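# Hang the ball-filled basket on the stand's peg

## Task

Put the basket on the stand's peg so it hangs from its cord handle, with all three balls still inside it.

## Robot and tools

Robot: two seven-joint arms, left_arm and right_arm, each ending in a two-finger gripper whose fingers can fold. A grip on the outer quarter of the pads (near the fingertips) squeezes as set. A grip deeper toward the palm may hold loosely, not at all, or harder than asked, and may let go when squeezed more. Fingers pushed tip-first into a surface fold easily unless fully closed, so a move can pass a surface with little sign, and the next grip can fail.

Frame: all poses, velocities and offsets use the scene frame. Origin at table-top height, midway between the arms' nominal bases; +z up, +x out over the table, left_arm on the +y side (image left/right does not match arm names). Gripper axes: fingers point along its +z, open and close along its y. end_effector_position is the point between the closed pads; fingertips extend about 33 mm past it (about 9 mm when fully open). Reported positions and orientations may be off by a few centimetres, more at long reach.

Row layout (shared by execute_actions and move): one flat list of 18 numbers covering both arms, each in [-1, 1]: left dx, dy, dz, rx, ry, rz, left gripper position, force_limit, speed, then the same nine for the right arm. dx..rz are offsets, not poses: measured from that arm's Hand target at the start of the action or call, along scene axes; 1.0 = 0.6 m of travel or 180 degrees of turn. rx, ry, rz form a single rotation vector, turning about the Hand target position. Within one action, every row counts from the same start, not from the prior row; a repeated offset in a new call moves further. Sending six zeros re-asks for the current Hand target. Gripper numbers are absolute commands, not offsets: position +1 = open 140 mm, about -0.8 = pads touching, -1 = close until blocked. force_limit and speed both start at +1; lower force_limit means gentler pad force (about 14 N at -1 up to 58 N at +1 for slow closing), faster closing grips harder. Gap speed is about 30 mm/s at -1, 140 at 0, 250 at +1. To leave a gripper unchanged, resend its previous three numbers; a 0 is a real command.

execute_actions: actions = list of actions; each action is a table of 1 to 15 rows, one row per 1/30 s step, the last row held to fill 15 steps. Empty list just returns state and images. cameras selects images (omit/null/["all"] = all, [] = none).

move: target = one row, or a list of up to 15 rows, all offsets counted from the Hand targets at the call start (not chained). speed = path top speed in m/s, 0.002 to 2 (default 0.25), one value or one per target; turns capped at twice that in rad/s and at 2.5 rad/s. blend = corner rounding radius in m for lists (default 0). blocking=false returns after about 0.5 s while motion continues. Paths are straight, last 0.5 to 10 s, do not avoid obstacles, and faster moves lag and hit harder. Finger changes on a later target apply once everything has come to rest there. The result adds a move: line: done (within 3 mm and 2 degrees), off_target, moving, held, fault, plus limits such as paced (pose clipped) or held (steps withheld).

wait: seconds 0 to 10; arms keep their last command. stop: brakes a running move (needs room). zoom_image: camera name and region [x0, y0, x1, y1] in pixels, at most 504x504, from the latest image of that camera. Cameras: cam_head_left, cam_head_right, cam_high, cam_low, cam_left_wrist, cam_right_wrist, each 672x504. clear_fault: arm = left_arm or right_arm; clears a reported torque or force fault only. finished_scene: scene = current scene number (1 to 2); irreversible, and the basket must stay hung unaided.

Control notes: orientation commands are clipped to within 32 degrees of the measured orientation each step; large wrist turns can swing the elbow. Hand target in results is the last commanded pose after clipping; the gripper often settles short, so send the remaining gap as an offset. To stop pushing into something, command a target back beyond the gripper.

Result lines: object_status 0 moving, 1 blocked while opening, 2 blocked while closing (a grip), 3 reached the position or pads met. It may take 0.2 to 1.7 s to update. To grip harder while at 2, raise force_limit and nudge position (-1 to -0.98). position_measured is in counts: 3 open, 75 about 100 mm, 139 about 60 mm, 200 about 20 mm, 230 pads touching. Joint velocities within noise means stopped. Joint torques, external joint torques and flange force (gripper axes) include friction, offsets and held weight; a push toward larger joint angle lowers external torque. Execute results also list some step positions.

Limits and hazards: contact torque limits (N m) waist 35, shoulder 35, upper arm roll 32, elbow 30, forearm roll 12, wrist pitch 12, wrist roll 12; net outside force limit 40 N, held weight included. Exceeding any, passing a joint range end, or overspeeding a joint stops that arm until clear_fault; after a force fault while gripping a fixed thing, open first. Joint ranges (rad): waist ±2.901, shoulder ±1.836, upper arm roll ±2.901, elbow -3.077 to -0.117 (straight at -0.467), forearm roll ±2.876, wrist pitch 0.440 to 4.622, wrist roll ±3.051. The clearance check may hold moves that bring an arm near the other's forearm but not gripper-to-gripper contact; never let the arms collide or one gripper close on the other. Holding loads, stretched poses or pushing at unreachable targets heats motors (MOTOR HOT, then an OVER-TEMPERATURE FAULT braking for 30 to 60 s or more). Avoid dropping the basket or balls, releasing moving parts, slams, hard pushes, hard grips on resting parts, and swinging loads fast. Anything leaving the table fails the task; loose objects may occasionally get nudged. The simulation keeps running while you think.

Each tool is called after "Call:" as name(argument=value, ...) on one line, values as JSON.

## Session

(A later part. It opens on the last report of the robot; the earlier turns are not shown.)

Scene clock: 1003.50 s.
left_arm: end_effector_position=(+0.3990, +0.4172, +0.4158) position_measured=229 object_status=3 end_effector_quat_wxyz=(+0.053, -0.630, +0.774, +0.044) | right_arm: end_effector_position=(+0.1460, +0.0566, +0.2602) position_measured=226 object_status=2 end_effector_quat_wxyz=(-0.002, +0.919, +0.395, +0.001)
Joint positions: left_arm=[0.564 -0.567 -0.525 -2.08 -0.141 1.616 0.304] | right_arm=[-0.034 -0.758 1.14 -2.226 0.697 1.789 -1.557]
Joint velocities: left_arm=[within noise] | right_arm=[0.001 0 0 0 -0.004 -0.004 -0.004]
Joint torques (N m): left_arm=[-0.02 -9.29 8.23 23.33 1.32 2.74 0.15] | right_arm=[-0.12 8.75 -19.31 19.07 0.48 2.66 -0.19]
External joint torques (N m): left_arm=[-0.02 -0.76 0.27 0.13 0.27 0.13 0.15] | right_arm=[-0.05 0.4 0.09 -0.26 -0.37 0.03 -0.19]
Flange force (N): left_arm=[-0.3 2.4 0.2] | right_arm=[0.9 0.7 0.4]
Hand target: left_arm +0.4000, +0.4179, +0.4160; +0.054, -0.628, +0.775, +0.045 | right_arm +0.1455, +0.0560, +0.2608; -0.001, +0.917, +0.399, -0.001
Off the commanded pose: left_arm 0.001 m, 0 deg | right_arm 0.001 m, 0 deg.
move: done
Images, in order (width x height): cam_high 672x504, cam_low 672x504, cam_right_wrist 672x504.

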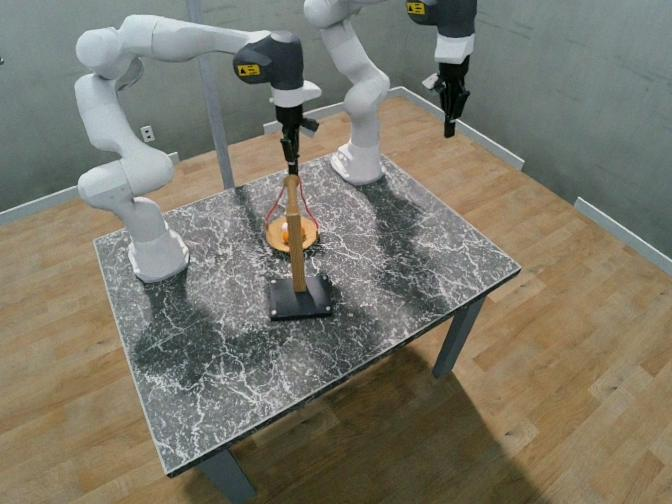

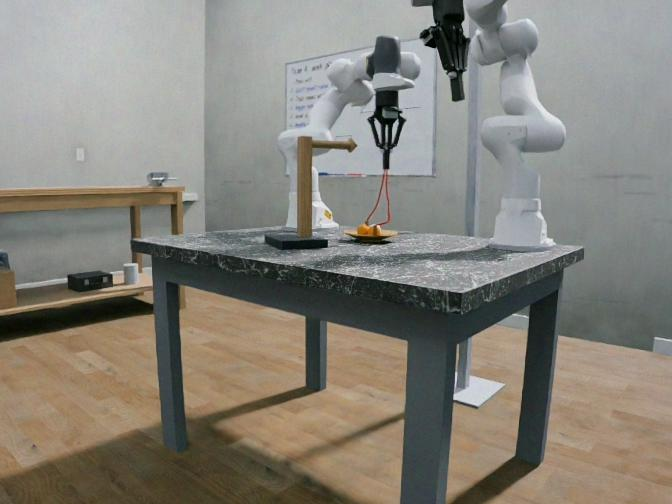

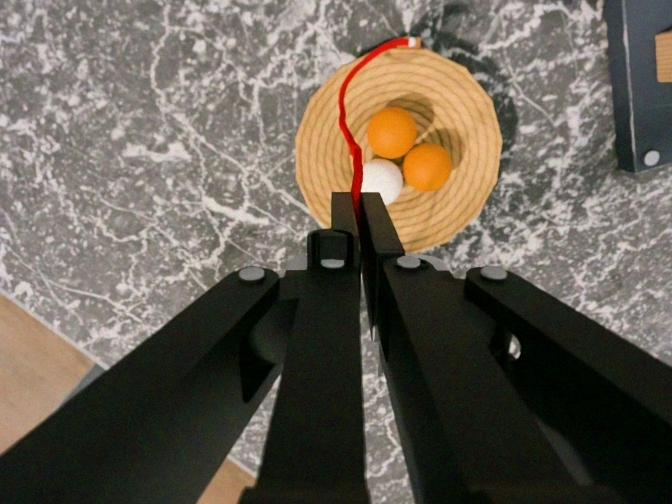

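Call:
move(target=[0,0,0,0,0,0,-0.8,-0.5,0,0,0,0.03,0,0,0,-1,-0.1,-1], speed=0.025, cameras=["cam_right_wrist","cam_low"])

Scene clock: 1024.83 s.
left_arm: end_effector_position=(+0.3990, +0.4172, +0.4158) position_measured=229 object_status=3 end_effector_quat_wxyz=(+0.053, -0.630, +0.774, +0.044) | right_arm: end_effector_position=(+0.1456, +0.0567, +0.2780) position_measured=226 object_status=2 end_effector_quat_wxyz=(-0.002, +0.917, +0.399, +0.000)
Joint positions: left_arm=[0.564 -0.567 -0.525 -2.08 -0.141 1.616 0.304] | right_arm=[-0.031 -0.758 1.112 -2.192 0.681 1.748 -1.558]
Joint velocities: left_arm=[within noise] | right_arm=[0 -0.001 0.001 0.002 0 -0.004 -0.001]
Joint torques (N m): left_arm=[-0.03 -9.27 8.21 23.27 1.33 2.75 0.11] | right_arm=[-0.38 7.96 -19.27 19.26 0.51 2.62 0.06]
External joint torques (N m): left_arm=[-0.08 -0.7 0.18 0 0.26 0.12 0.12] | right_arm=[-0.36 -0.27 0.05 -0.27 -0.36 -0.01 0.06]
Flange force (N): left_arm=[-0.1 2.4 0.6] | right_arm=[0.3 0.3 0.2]
Hand target: left_arm +0.4000, +0.4179, +0.4160; +0.054, -0.628, +0.775, +0.045 | right_arm +0.1455, +0.0560, +0.2788; -0.001, +0.917, +0.399, -0.001
Off the commanded pose: left_arm 0.001 m, 0 deg | right_arm 0.001 m, 0 deg.
move: done
Images, in order (width x height): cam_low 672x504, cam_right_wrist 672x504.

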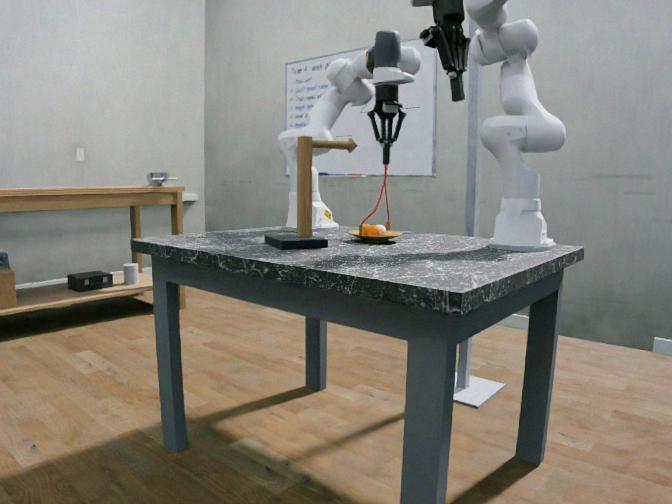

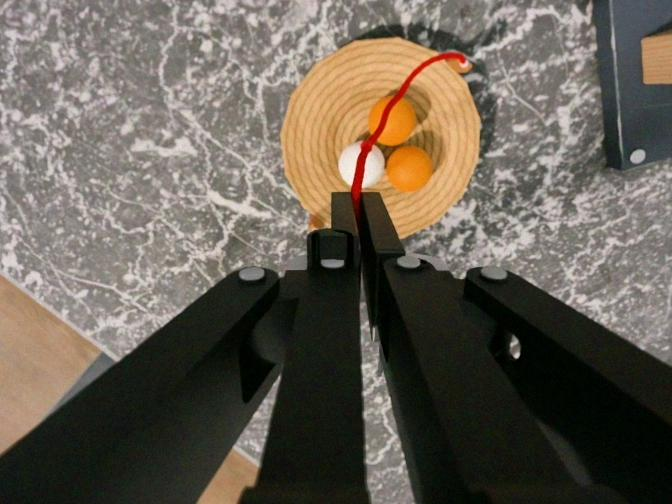

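Call:
zoom_image(camera="cam_low", region=[330, 130, 450, 250])

Call:
zoom_image(camera="cam_right_wrist", region=[250, 20, 510, 260])

Scaled by 4.200 from the camera's 672x504 image, which has a finer 960x720 frame.

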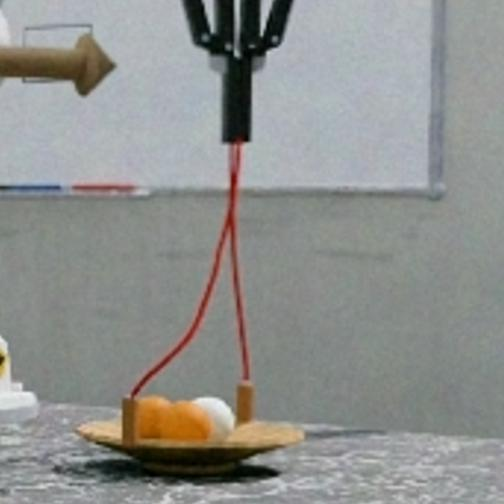

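Scaled by 1.938 from the camera's 672x504 image, which has a finer 960x720 frame.

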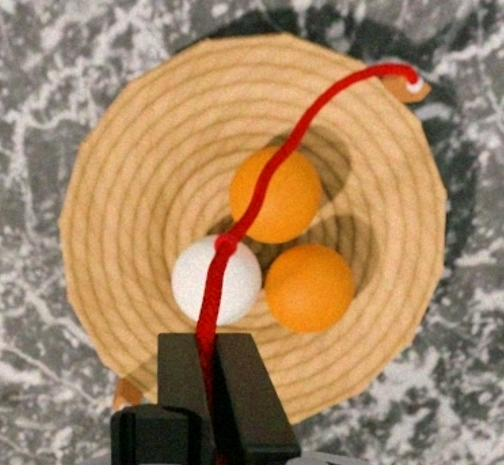

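Call:
move(target=[0,0,0,0,0,0,-0.8,-0.5,0,0,0,0.008,0,0,0,-1,-0.1,-1], speed=0.02, cameras=["cam_right_wrist","cam_low"])

Call:
zoom_image(camera="cam_low", region=[330, 130, 450, 250])

Scene clock: 1094.60 s.
left_arm: end_effector_position=(+0.3990, +0.4172, +0.4159) position_measured=229 object_status=3 end_effector_quat_wxyz=(+0.053, -0.630, +0.774, +0.044) | right_arm: end_effector_position=(+0.1450, +0.0567, +0.2825) position_measured=226 object_status=2 end_effector_quat_wxyz=(-0.002, +0.917, +0.400, -0.001)
Joint positions: left_arm=[0.564 -0.567 -0.525 -2.08 -0.141 1.616 0.304] | right_arm=[-0.031 -0.758 1.106 -2.183 0.678 1.736 -1.558]
Joint velocities: left_arm=[within noise] | right_arm=[0 0 0 0 0 -0.006 0]
Joint torques (N m): left_arm=[0.03 -9.3 8.24 23.27 1.33 2.74 0.11] | right_arm=[-0.37 7.36 -19.31 19.51 0.49 2.63 0.07]
External joint torques (N m): left_arm=[0.01 -0.78 0.26 0.09 0.27 0.13 0.12] | right_arm=[-0.2 -0.96 0.17 -0.02 -0.37 -0.02 0.07]
Flange force (N): left_arm=[-0.2 2.5 0.4] | right_arm=[-0.8 -0.1 0.0]
Hand target: left_arm +0.4000, +0.4179, +0.4160; +0.054, -0.628, +0.775, +0.045 | right_arm +0.1455, +0.0560, +0.2836; -0.001, +0.917, +0.399, -0.001
Off the commanded pose: left_arm 0.001 m, 0 deg | right_arm 0.001 m, 0 deg.
move: done
Images, in order (width x height): cam_low 672x504, cam_right_wrist 672x504.

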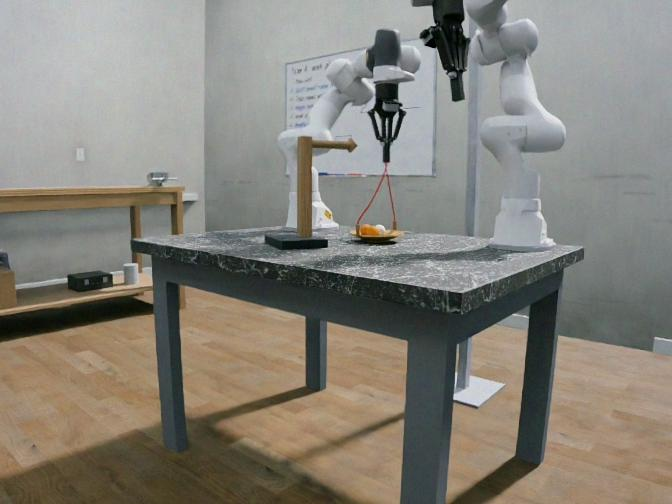

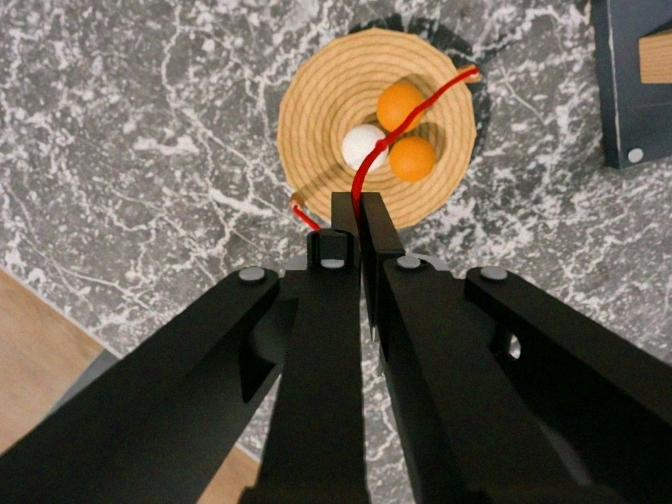

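Scaled by 4.200 from the camera's 672x504 image, which has a finer 960x720 frame.

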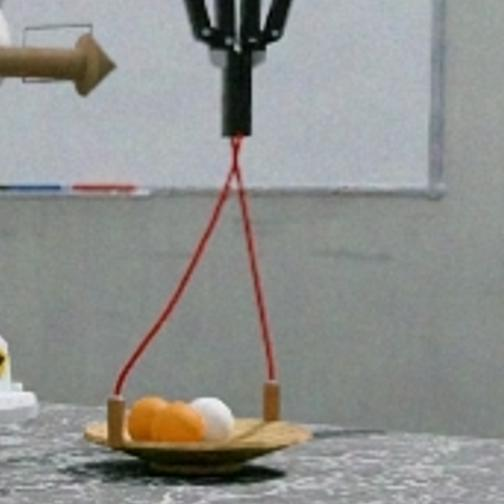

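Call:
move(target=[[0,0,0,0,0,0,-0.8,-0.5,0,0,0,-0.025,0,0,0,-1,-0.1,-1],[0,0,0,0,0,0,-0.8,-0.5,0,0.0387,-0.0198,-0.025,0,0,-0.294,-1,-0.1,-1]], speed=0.08, blend=0.005, cameras=["cam_right_wrist","cam_low","cam_high"])

Call:
zoom_image(camera="cam_low", region=[330, 90, 470, 250])

Scene clock: 1184.93 s.
left_arm: end_effector_position=(+0.3990, +0.4172, +0.4159) position_measured=229 object_status=3 end_effector_quat_wxyz=(+0.053, -0.630, +0.774, +0.044) | right_arm: end_effector_position=(+0.1692, +0.0435, +0.2678) position_measured=226 object_status=2 end_effector_quat_wxyz=(+0.000, +0.999, -0.049, +0.001)
Joint positions: left_arm=[0.564 -0.567 -0.525 -2.08 -0.141 1.616 0.304] | right_arm=[-0.243 -1.052 1.132 -2.2 0.904 1.566 -0.865]
Joint velocities: left_arm=[within noise] | right_arm=[-0.001 0 0.001 0.001 0 0 0.004]
Joint torques (N m): left_arm=[-0.02 -9.3 8.22 23.26 1.33 2.74 0.15] | right_arm=[-0.7 15.44 -24.24 14.59 1.35 2.59 0.2]
External joint torques (N m): left_arm=[-0.1 -0.76 0.17 0.06 0.26 0.12 0.15] | right_arm=[-0.77 -0.51 0.27 -0.25 0.54 -0.04 0.2]
Flange force (N): left_arm=[-0.1 2.5 0.5] | right_arm=[0.4 -1.6 1.6]
Hand target: left_arm +0.4000, +0.4179, +0.4160; +0.054, -0.628, +0.775, +0.045 | right_arm +0.1688, +0.0441, +0.2686; -0.001, +0.999, -0.052, +0.000
Off the commanded pose: left_arm 0.001 m, 0 deg | right_arm 0.001 m, 0 deg.
move: done
Images, in order (width x height): cam_high 672x504, cam_low 672x504, cam_right_wrist 672x504.

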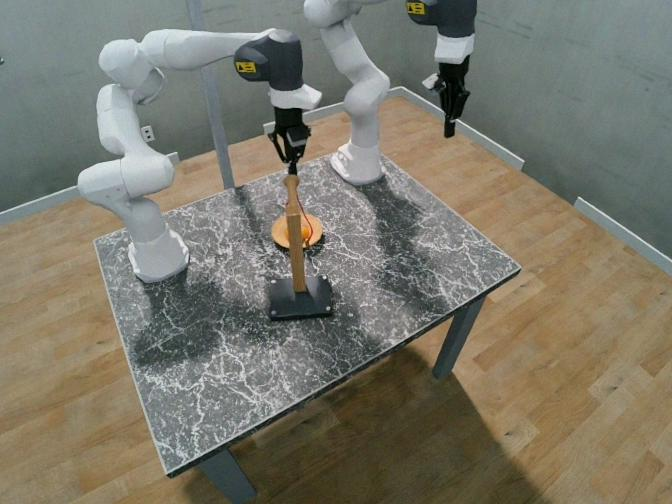

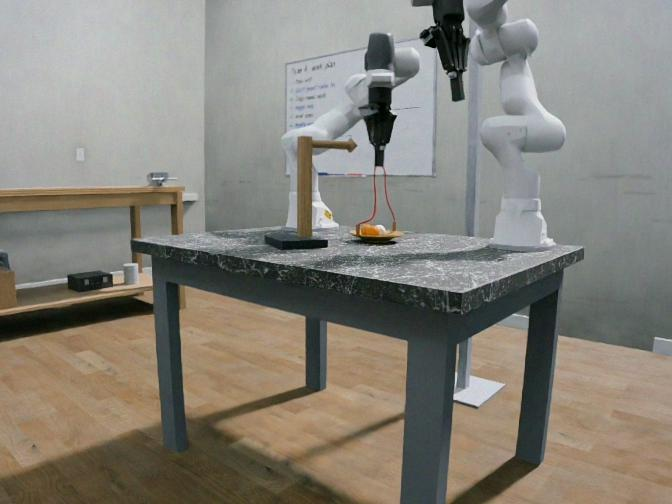

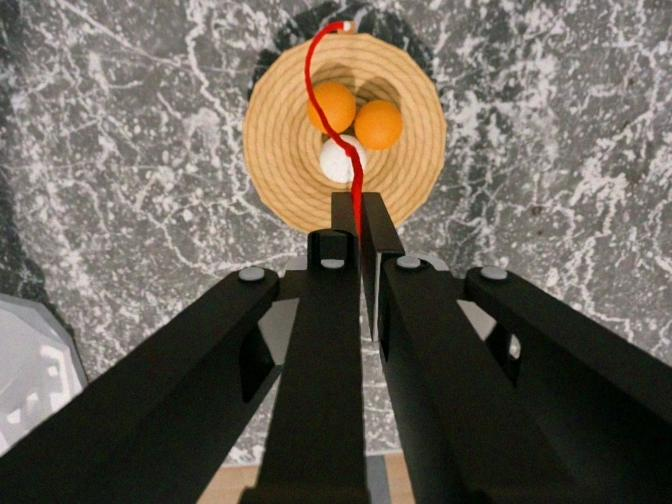

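Scaled by 3.150 from the camera's 672x504 image, which has a finer 960x720 frame.

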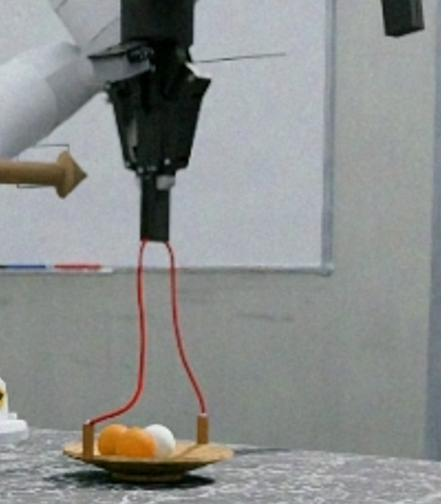

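Call:
move(target=[[0,0,0,0,0,0,-0.8,-0.5,0,0.0108,-0.001,0,0,0,0,-1,-0.1,-1],[0,0,0,0,0,0,-0.8,-0.5,0,0.0108,-0.001,0.03,0,0,0,-1,-0.1,-1]], speed=0.02, cameras=["cam_right_wrist","cam_low"])

Call:
zoom_image(camera="cam_low", region=[330, 90, 470, 250])

Scene clock: 1203.47 s.
left_arm: end_effector_position=(+0.3990, +0.4172, +0.4159) position_measured=229 object_status=3 end_effector_quat_wxyz=(+0.053, -0.630, +0.774, +0.044) | right_arm: end_effector_position=(+0.1748, +0.0444, +0.2857) position_measured=226 object_status=2 end_effector_quat_wxyz=(-0.002, +0.999, -0.050, +0.001)
Joint positions: left_arm=[0.564 -0.567 -0.525 -2.08 -0.141 1.616 0.304] | right_arm=[-0.26 -1.036 1.108 -2.164 0.882 1.541 -0.864]
Joint velocities: within noise
Joint torques (N m): left_arm=[0.01 -9.3 8.22 23.3 1.31 2.74 0.15] | right_arm=[-0.85 16.35 -24.17 15.05 0.41 2.58 0.07]
External joint torques (N m): left_arm=[-0.05 -0.67 0.15 -0.01 0.25 0.11 0.15] | right_arm=[-0.82 0.48 -0.03 0.03 -0.39 -0.04 0.07]
Flange force (N): left_arm=[-0.1 2.4 0.6] | right_arm=[2.2 -2.3 -1.2]
Hand target: left_arm +0.4000, +0.4179, +0.4160; +0.054, -0.628, +0.775, +0.045 | right_arm +0.1752, +0.0435, +0.2866; -0.001, +0.999, -0.052, +0.000
Off the commanded pose: left_arm 0.001 m, 0 deg | right_arm 0.001 m, 0 deg.
move: done
Images, in order (width x height): cam_low 672x504, cam_right_wrist 672x504.

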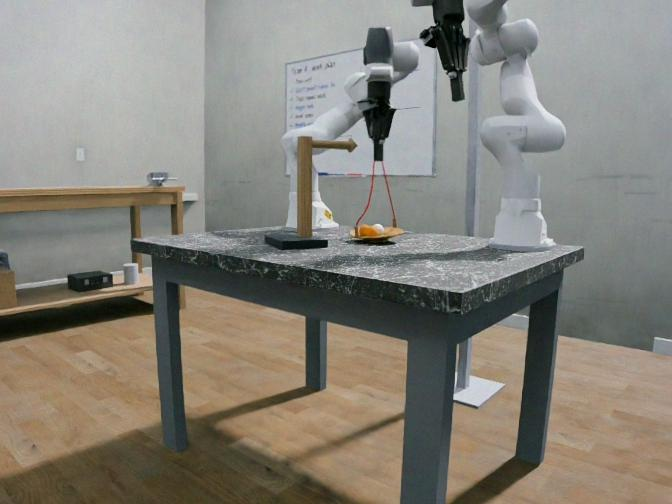

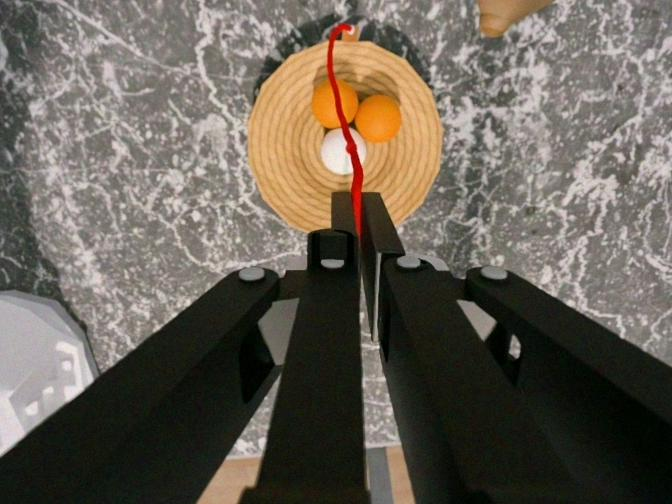

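Scaled by 3.150 from the camera's 672x504 image, which has a finer 960x720 frame.

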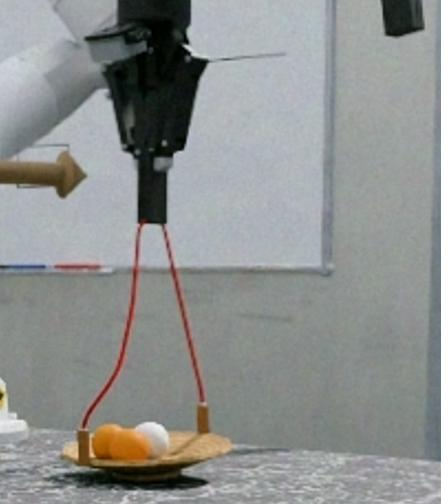

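Call:
move(target=[0,0,0,0,0,0,-0.8,-0.5,0,0,0,0.02,0,0,0,-1,-0.1,-1], speed=0.015, cameras=["cam_right_wrist","cam_low"])

Call:
zoom_image(camera="cam_low", region=[330, 90, 470, 250])

Scene clock: 1233.63 s.
left_arm: end_effector_position=(+0.3990, +0.4172, +0.4159) position_measured=229 object_status=3 end_effector_quat_wxyz=(+0.053, -0.630, +0.774, +0.044) | right_arm: end_effector_position=(+0.1746, +0.0442, +0.2972) position_measured=226 object_status=2 end_effector_quat_wxyz=(-0.002, +0.999, -0.049, +0.000)
Joint positions: left_arm=[0.564 -0.567 -0.525 -2.08 -0.141 1.616 0.304] | right_arm=[-0.267 -1.033 1.091 -2.14 0.87 1.515 -0.862]
Joint velocities: left_arm=[within noise] | right_arm=[-0.001 -0.002 0 0.001 0 -0.004 0]
Joint torques (N m): left_arm=[0.01 -9.32 8.18 23.26 1.31 2.73 0.14] | right_arm=[-0.69 16.29 -24.47 15.21 0.45 2.71 0.14]
External joint torques (N m): left_arm=[0.04 -0.62 0.21 -0.07 0.25 0.1 0.14] | right_arm=[-0.64 0.24 -0.27 0.13 -0.35 0.07 0.14]
Flange force (N): left_arm=[-0.2 2.3 0.7] | right_arm=[1.5 -1.5 -1.4]
Hand target: left_arm +0.4000, +0.4179, +0.4160; +0.054, -0.628, +0.775, +0.045 | right_arm +0.1752, +0.0435, +0.2986; -0.001, +0.999, -0.052, +0.000
Off the commanded pose: left_arm 0.001 m, 0 deg | right_arm 0.002 m, 0 deg.
move: done
Images, in order (width x height): cam_low 672x504, cam_right_wrist 672x504.

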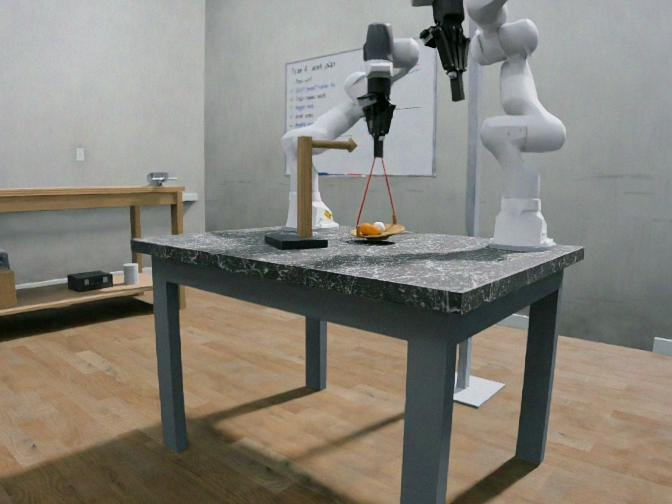

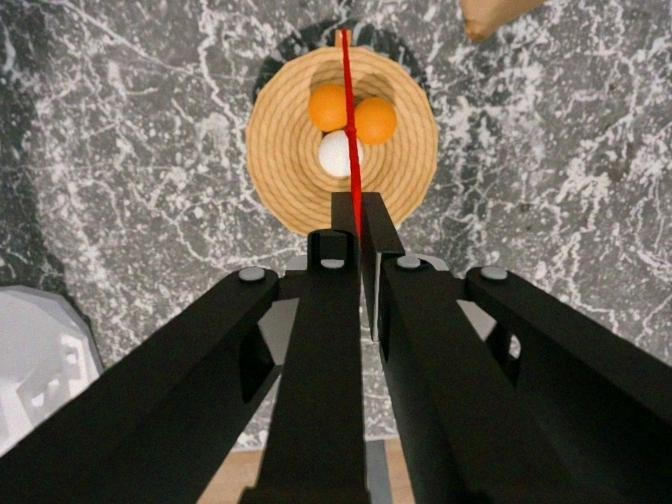

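Scaled by 3.150 from the camera's 672x504 image, which has a finer 960x720 frame.

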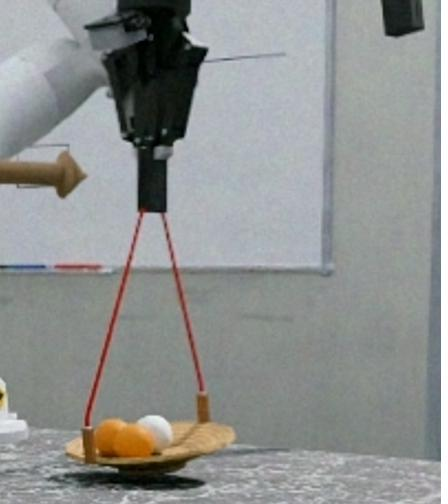

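Call:
move(target=[0,0,0,0,0,0,-0.8,-0.5,0,0,0,0.02,0,0,0,-1,-0.1,-1], speed=0.015, cameras=["cam_right_wrist","cam_low"])

Call:
zoom_image(camera="cam_low", region=[330, 90, 470, 250])

Scene clock: 1256.50 s.
left_arm: end_effector_position=(+0.3991, +0.4172, +0.4159) position_measured=229 object_status=3 end_effector_quat_wxyz=(+0.053, -0.630, +0.774, +0.044) | right_arm: end_effector_position=(+0.1746, +0.0442, +0.3092) position_measured=226 object_status=2 end_effector_quat_wxyz=(-0.002, +0.999, -0.049, +0.000)
Joint positions: left_arm=[0.564 -0.567 -0.525 -2.08 -0.141 1.616 0.304] | right_arm=[-0.275 -1.03 1.075 -2.115 0.86 1.49 -0.86]
Joint velocities: left_arm=[within noise] | right_arm=[0.001 0 -0.001 0.001 0 -0.004 0.001]
Joint torques (N m): left_arm=[0 -9.33 8.23 23.26 1.32 2.74 0.1] | right_arm=[-0.85 16.48 -24.27 15.39 0.47 2.67 0.13]
External joint torques (N m): left_arm=[-0.01 -0.7 0.21 -0.06 0.26 0.1 0.1] | right_arm=[-0.93 0.34 -0.25 0.26 -0.34 0.04 0.13]
Flange force (N): left_arm=[-0.1 2.6 0.7] | right_arm=[2.2 -2.7 -1.9]
Hand target: left_arm +0.4000, +0.4179, +0.4160; +0.054, -0.628, +0.775, +0.045 | right_arm +0.1752, +0.0435, +0.3106; -0.001, +0.999, -0.052, +0.000
Off the commanded pose: left_arm 0.001 m, 0 deg | right_arm 0.002 m, 0 deg.
move: done
Images, in order (width x height): cam_low 672x504, cam_right_wrist 672x504.

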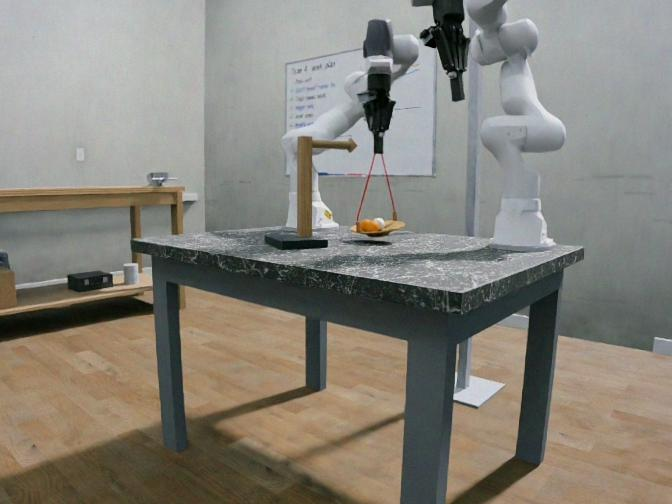

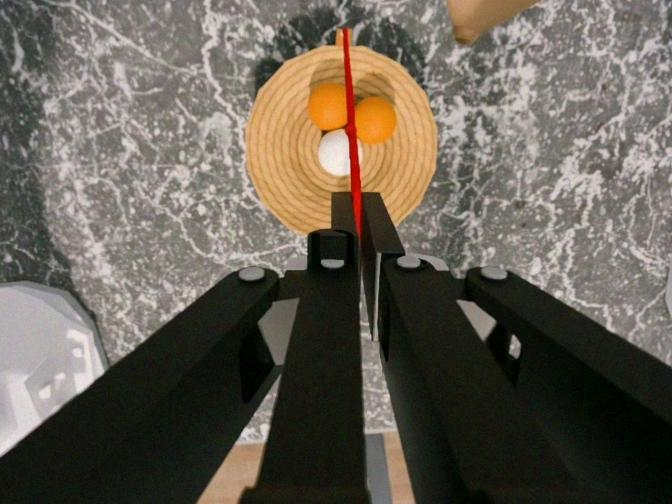

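Scaled by 3.150 from the camera's 672x504 image, which has a finer 960x720 frame.

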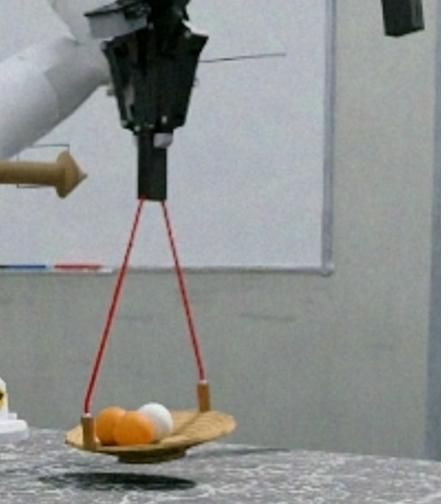

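Call:
move(target=[0,0,0,0,0,0,-0.8,-0.5,0,-0.1328,0.0592,0.0407,0,0,0.19,-1,-0.1,-1], speed=0.05, cameras=["cam_right_wrist","cam_low"])

Call:
zoom_image(camera="cam_low", region=[330, 90, 470, 250])

Scene clock: 1282.30 s.
left_arm: end_effector_position=(+0.3991, +0.4172, +0.4159) position_measured=229 object_status=3 end_effector_quat_wxyz=(+0.053, -0.630, +0.774, +0.044) | right_arm: end_effector_position=(+0.0950, +0.0780, +0.3341) position_measured=226 object_status=2 end_effector_quat_wxyz=(-0.001, +0.971, +0.240, -0.002)
Joint positions: left_arm=[0.564 -0.567 -0.525 -2.08 -0.141 1.616 0.304] | right_arm=[-0.12 -0.912 1.101 -2.005 0.789 1.499 -1.199]
Joint velocities: left_arm=[within noise] | right_arm=[-0.001 0 -0.002 0 0 0 -0.009]
Joint torques (N m): left_arm=[-0.02 -9.36 8.2 23.26 1.33 2.75 0.13] | right_arm=[-0.21 15.92 -22.44 16.55 0.5 3.22 -0.21]
External joint torques (N m): left_arm=[0.07 -0.63 0.3 -0.1 0.28 0.11 0.14] | right_arm=[-0.18 0.51 0.57 0.05 -0.35 0.58 -0.21]
Flange force (N): left_arm=[-0.4 2.5 0.8] | right_arm=[2.9 -1.5 0.8]
Hand target: left_arm +0.4000, +0.4179, +0.4160; +0.054, -0.628, +0.775, +0.045 | right_arm +0.0956, +0.0790, +0.3351; -0.001, +0.970, +0.244, +0.000
Off the commanded pose: left_arm 0.001 m, 0 deg | right_arm 0.002 m, 1 deg.
move: done
Images, in order (width x height): cam_low 672x504, cam_right_wrist 672x504.

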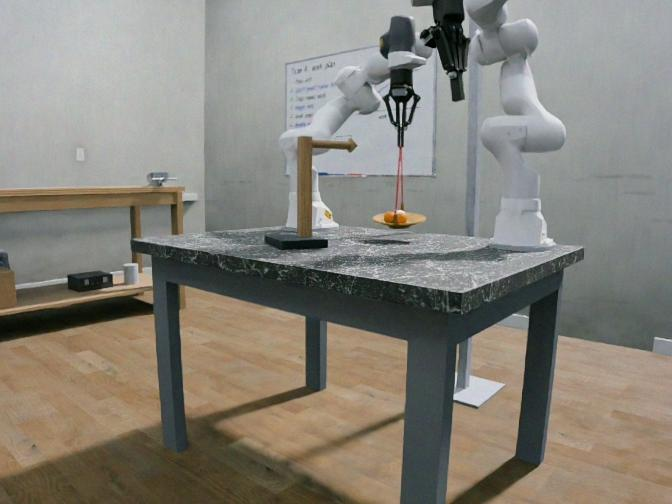

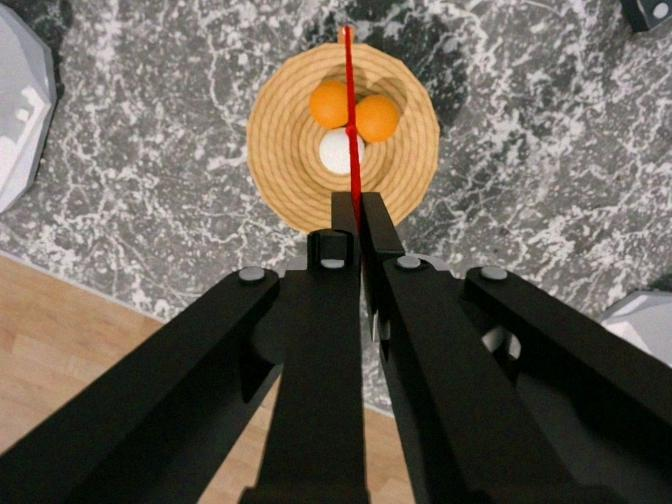

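Scaled by 3.150 from the camera's 672x504 image, which has a finer 960x720 frame.

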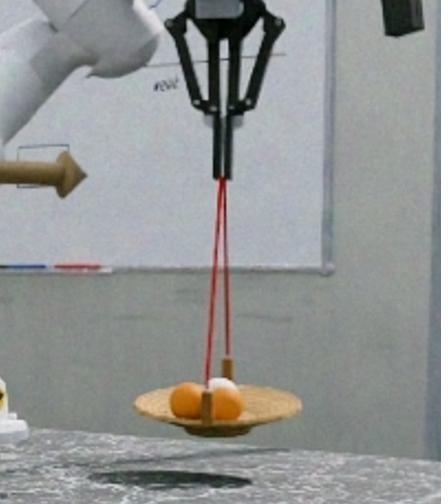

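Call:
move(target=[0,0,0,0,0,0,-0.8,-0.5,0,0,0,0.158,0,0,0.196,-1,-0.1,-1], speed=0.05)

Call:
zoom_image(camera="cam_low", region=[280, 60, 460, 260])

Scene clock: 1305.20 s.
left_arm: end_effector_position=(+0.3991, +0.4172, +0.4159) position_measured=229 object_status=3 end_effector_quat_wxyz=(+0.053, -0.630, +0.774, +0.044) | right_arm: end_effector_position=(+0.0949, +0.0796, +0.4286) position_measured=226 object_status=2 end_effector_quat_wxyz=(-0.001, +0.852, +0.524, -0.001)
Joint positions: left_arm=[0.564 -0.567 -0.525 -2.08 -0.141 1.616 0.304] | right_arm=[0.021 -0.6 1.034 -1.772 0.513 1.452 -1.609]
Joint velocities: left_arm=[within noise] | right_arm=[0 0 -0.001 -0.002 0 0 -0.005]
Joint torques (N m): left_arm=[-0.02 -9.33 8.27 23.26 1.31 2.74 0.09] | right_arm=[-0.02 7.34 -16.25 19.97 0.5 2.7 -0.17]
External joint torques (N m): left_arm=[-0.04 -0.74 0.26 0.01 0.24 0.11 0.1] | right_arm=[-0.07 0.34 -0.25 -0.15 -0.38 0.07 -0.17]
Flange force (N): left_arm=[-0.1 2.6 0.6] | right_arm=[0.1 1.1 0.0]
Hand target: left_arm +0.4000, +0.4179, +0.4160; +0.054, -0.628, +0.775, +0.045 | right_arm +0.0956, +0.0790, +0.4299; -0.001, +0.850, +0.526, -0.001
Off the commanded pose: left_arm 0.001 m, 0 deg | right_arm 0.002 m, 0 deg.
move: done

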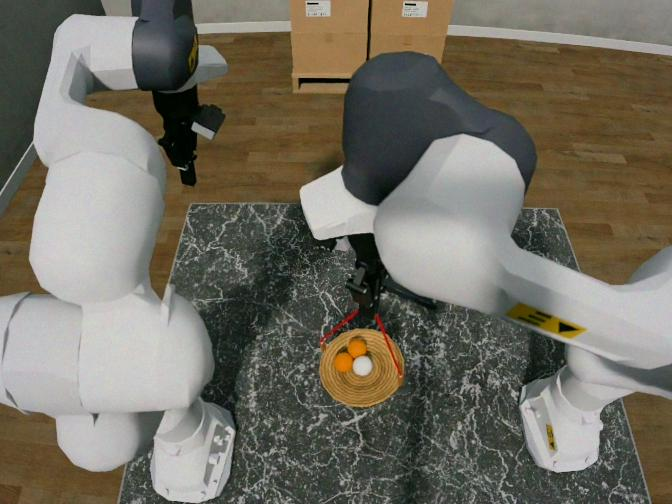

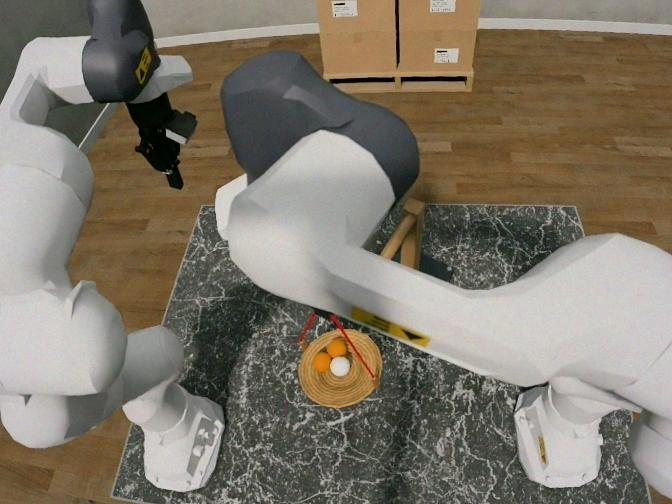

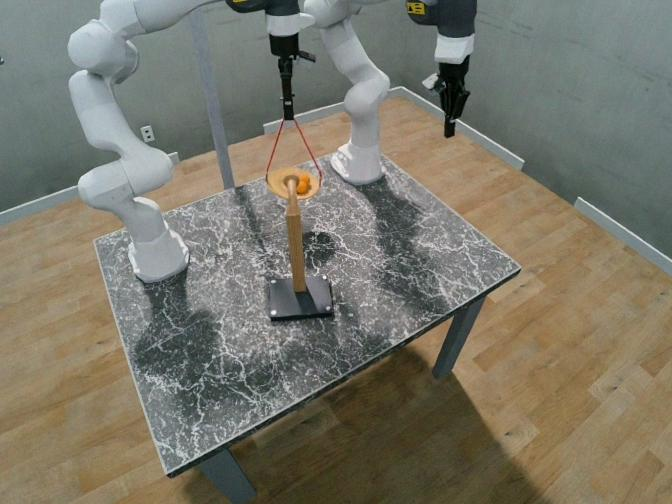

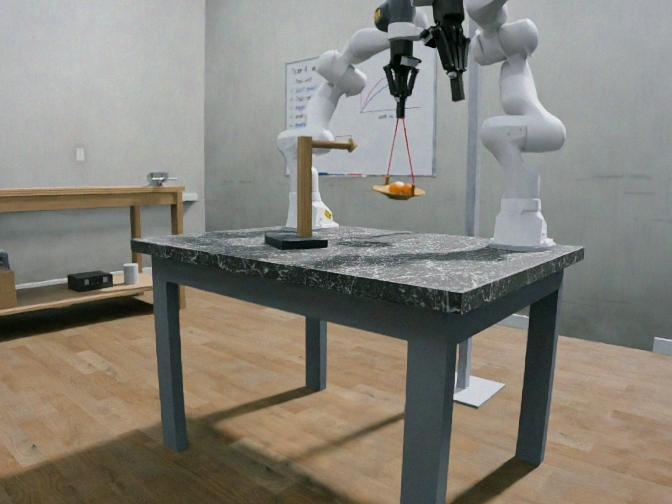

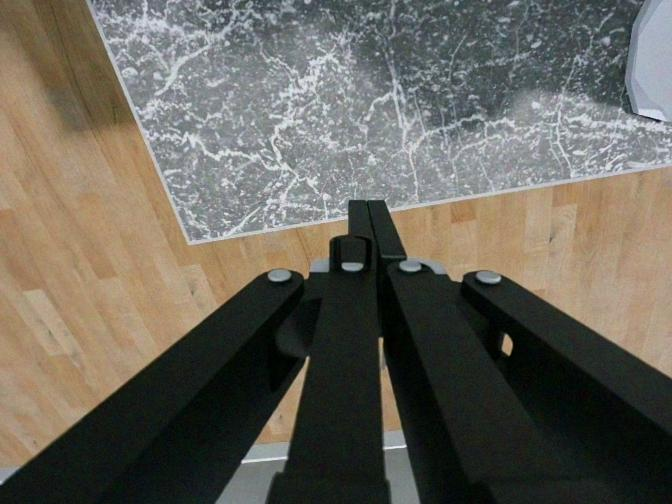

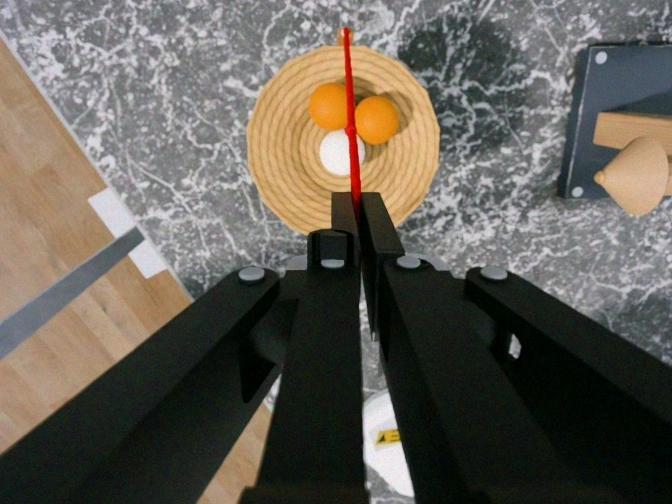

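Scaled by 2.520 from the camera's 672x504 image, which has a finer 960x720 frame.

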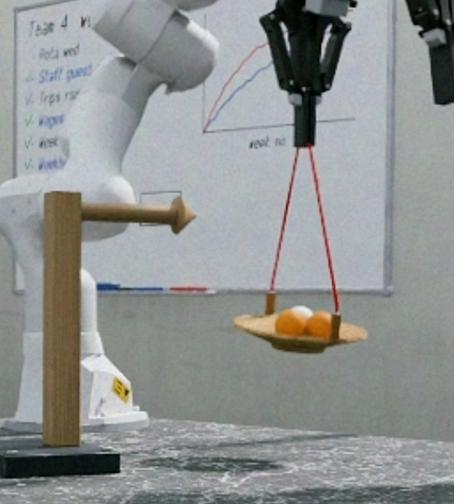

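Call:
move(target=[0,0,0,0,0,0,-0.8,-0.5,0,0.294,-0.1468,0,0,0,0.008,-1,-0.1,-1], speed=0.05)

Call:
zoom_image(camera="cam_low", region=[280, 60, 460, 260])

Call:
zoom_image(camera="cam_high", region=[220, 60, 370, 330])

Scene clock: 1343.23 s.
left_arm: end_effector_position=(+0.3991, +0.4172, +0.4159) position_measured=229 object_status=3 end_effector_quat_wxyz=(+0.053, -0.630, +0.774, +0.044) | right_arm: end_effector_position=(+0.2702, -0.0092, +0.4294) position_measured=226 object_status=2 end_effector_quat_wxyz=(-0.001, +0.845, +0.535, -0.003)
Joint positions: left_arm=[0.564 -0.567 -0.525 -2.08 -0.141 1.616 0.304] | right_arm=[0.026 -0.487 0.762 -1.888 0.333 1.521 -1.925]
Joint velocities: within noise
Joint torques (N m): left_arm=[-0.02 -9.28 8.22 23.23 1.33 2.73 0.12] | right_arm=[-0.09 -5.05 -10.93 21.62 0.55 3.22 -0.19]
External joint torques (N m): left_arm=[-0.04 -0.71 0.21 -0.04 0.26 0.1 0.12] | right_arm=[-0.1 -0.19 -0.12 -0.76 -0.37 0.62 -0.19]
Flange force (N): left_arm=[-0.1 2.6 0.7] | right_arm=[-2.3 0.7 3.8]
Hand target: left_arm +0.4000, +0.4179, +0.4160; +0.054, -0.628, +0.775, +0.045 | right_arm +0.2720, -0.0090, +0.4299; -0.001, +0.844, +0.537, -0.001
Off the commanded pose: left_arm 0.001 m, 0 deg | right_arm 0.002 m, 0 deg.
move: done

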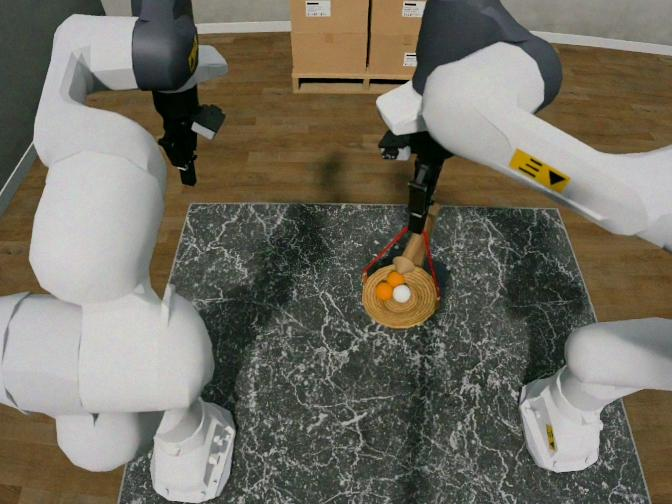

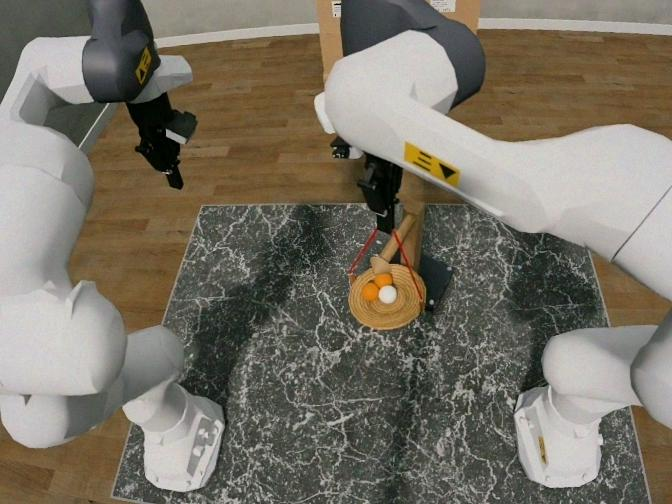

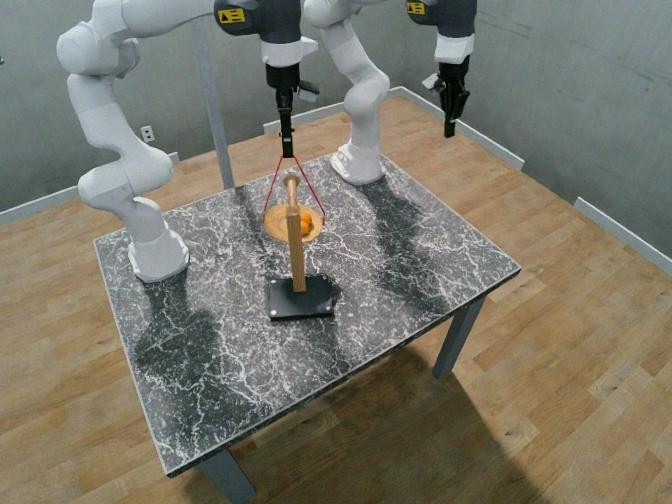

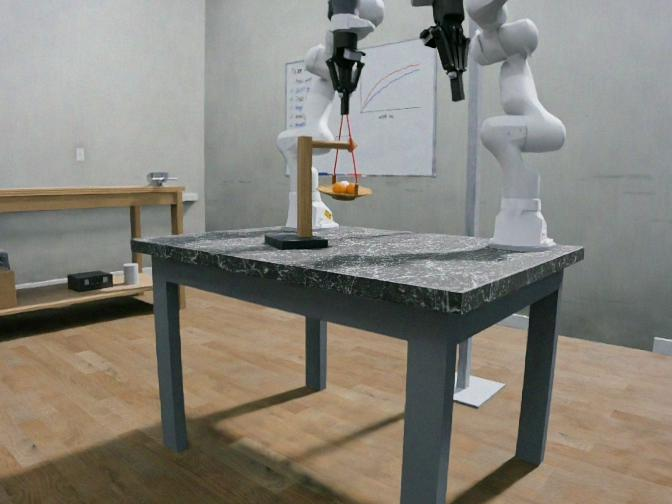

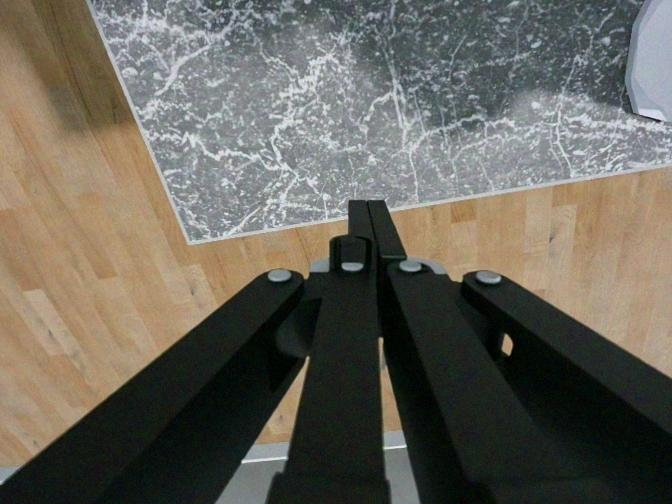

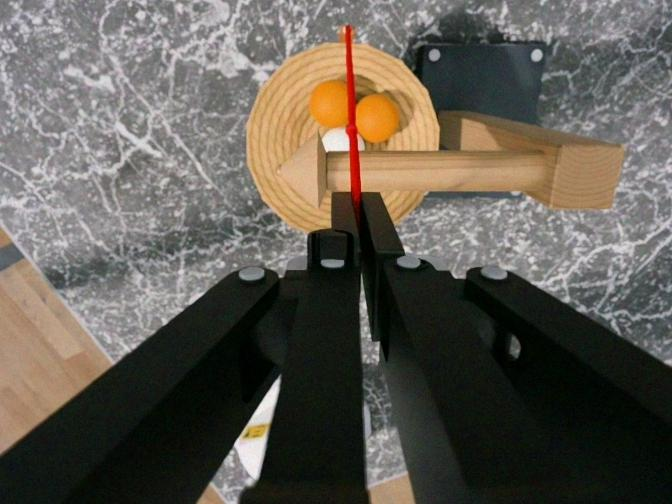

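Scaled by 2.520 from the camera's 672x504 image, which has a finer 960x720 frame.

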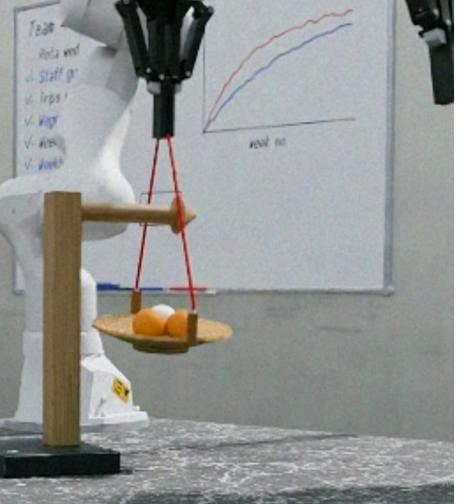

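Scaled by 1.867 from the camera's 672x504 image, which has a finer 960x720 frame.

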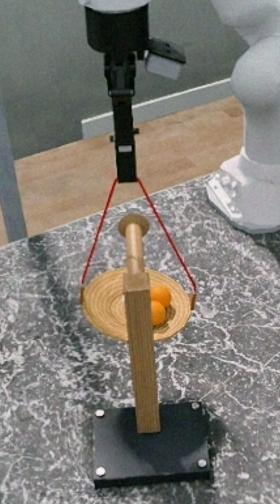

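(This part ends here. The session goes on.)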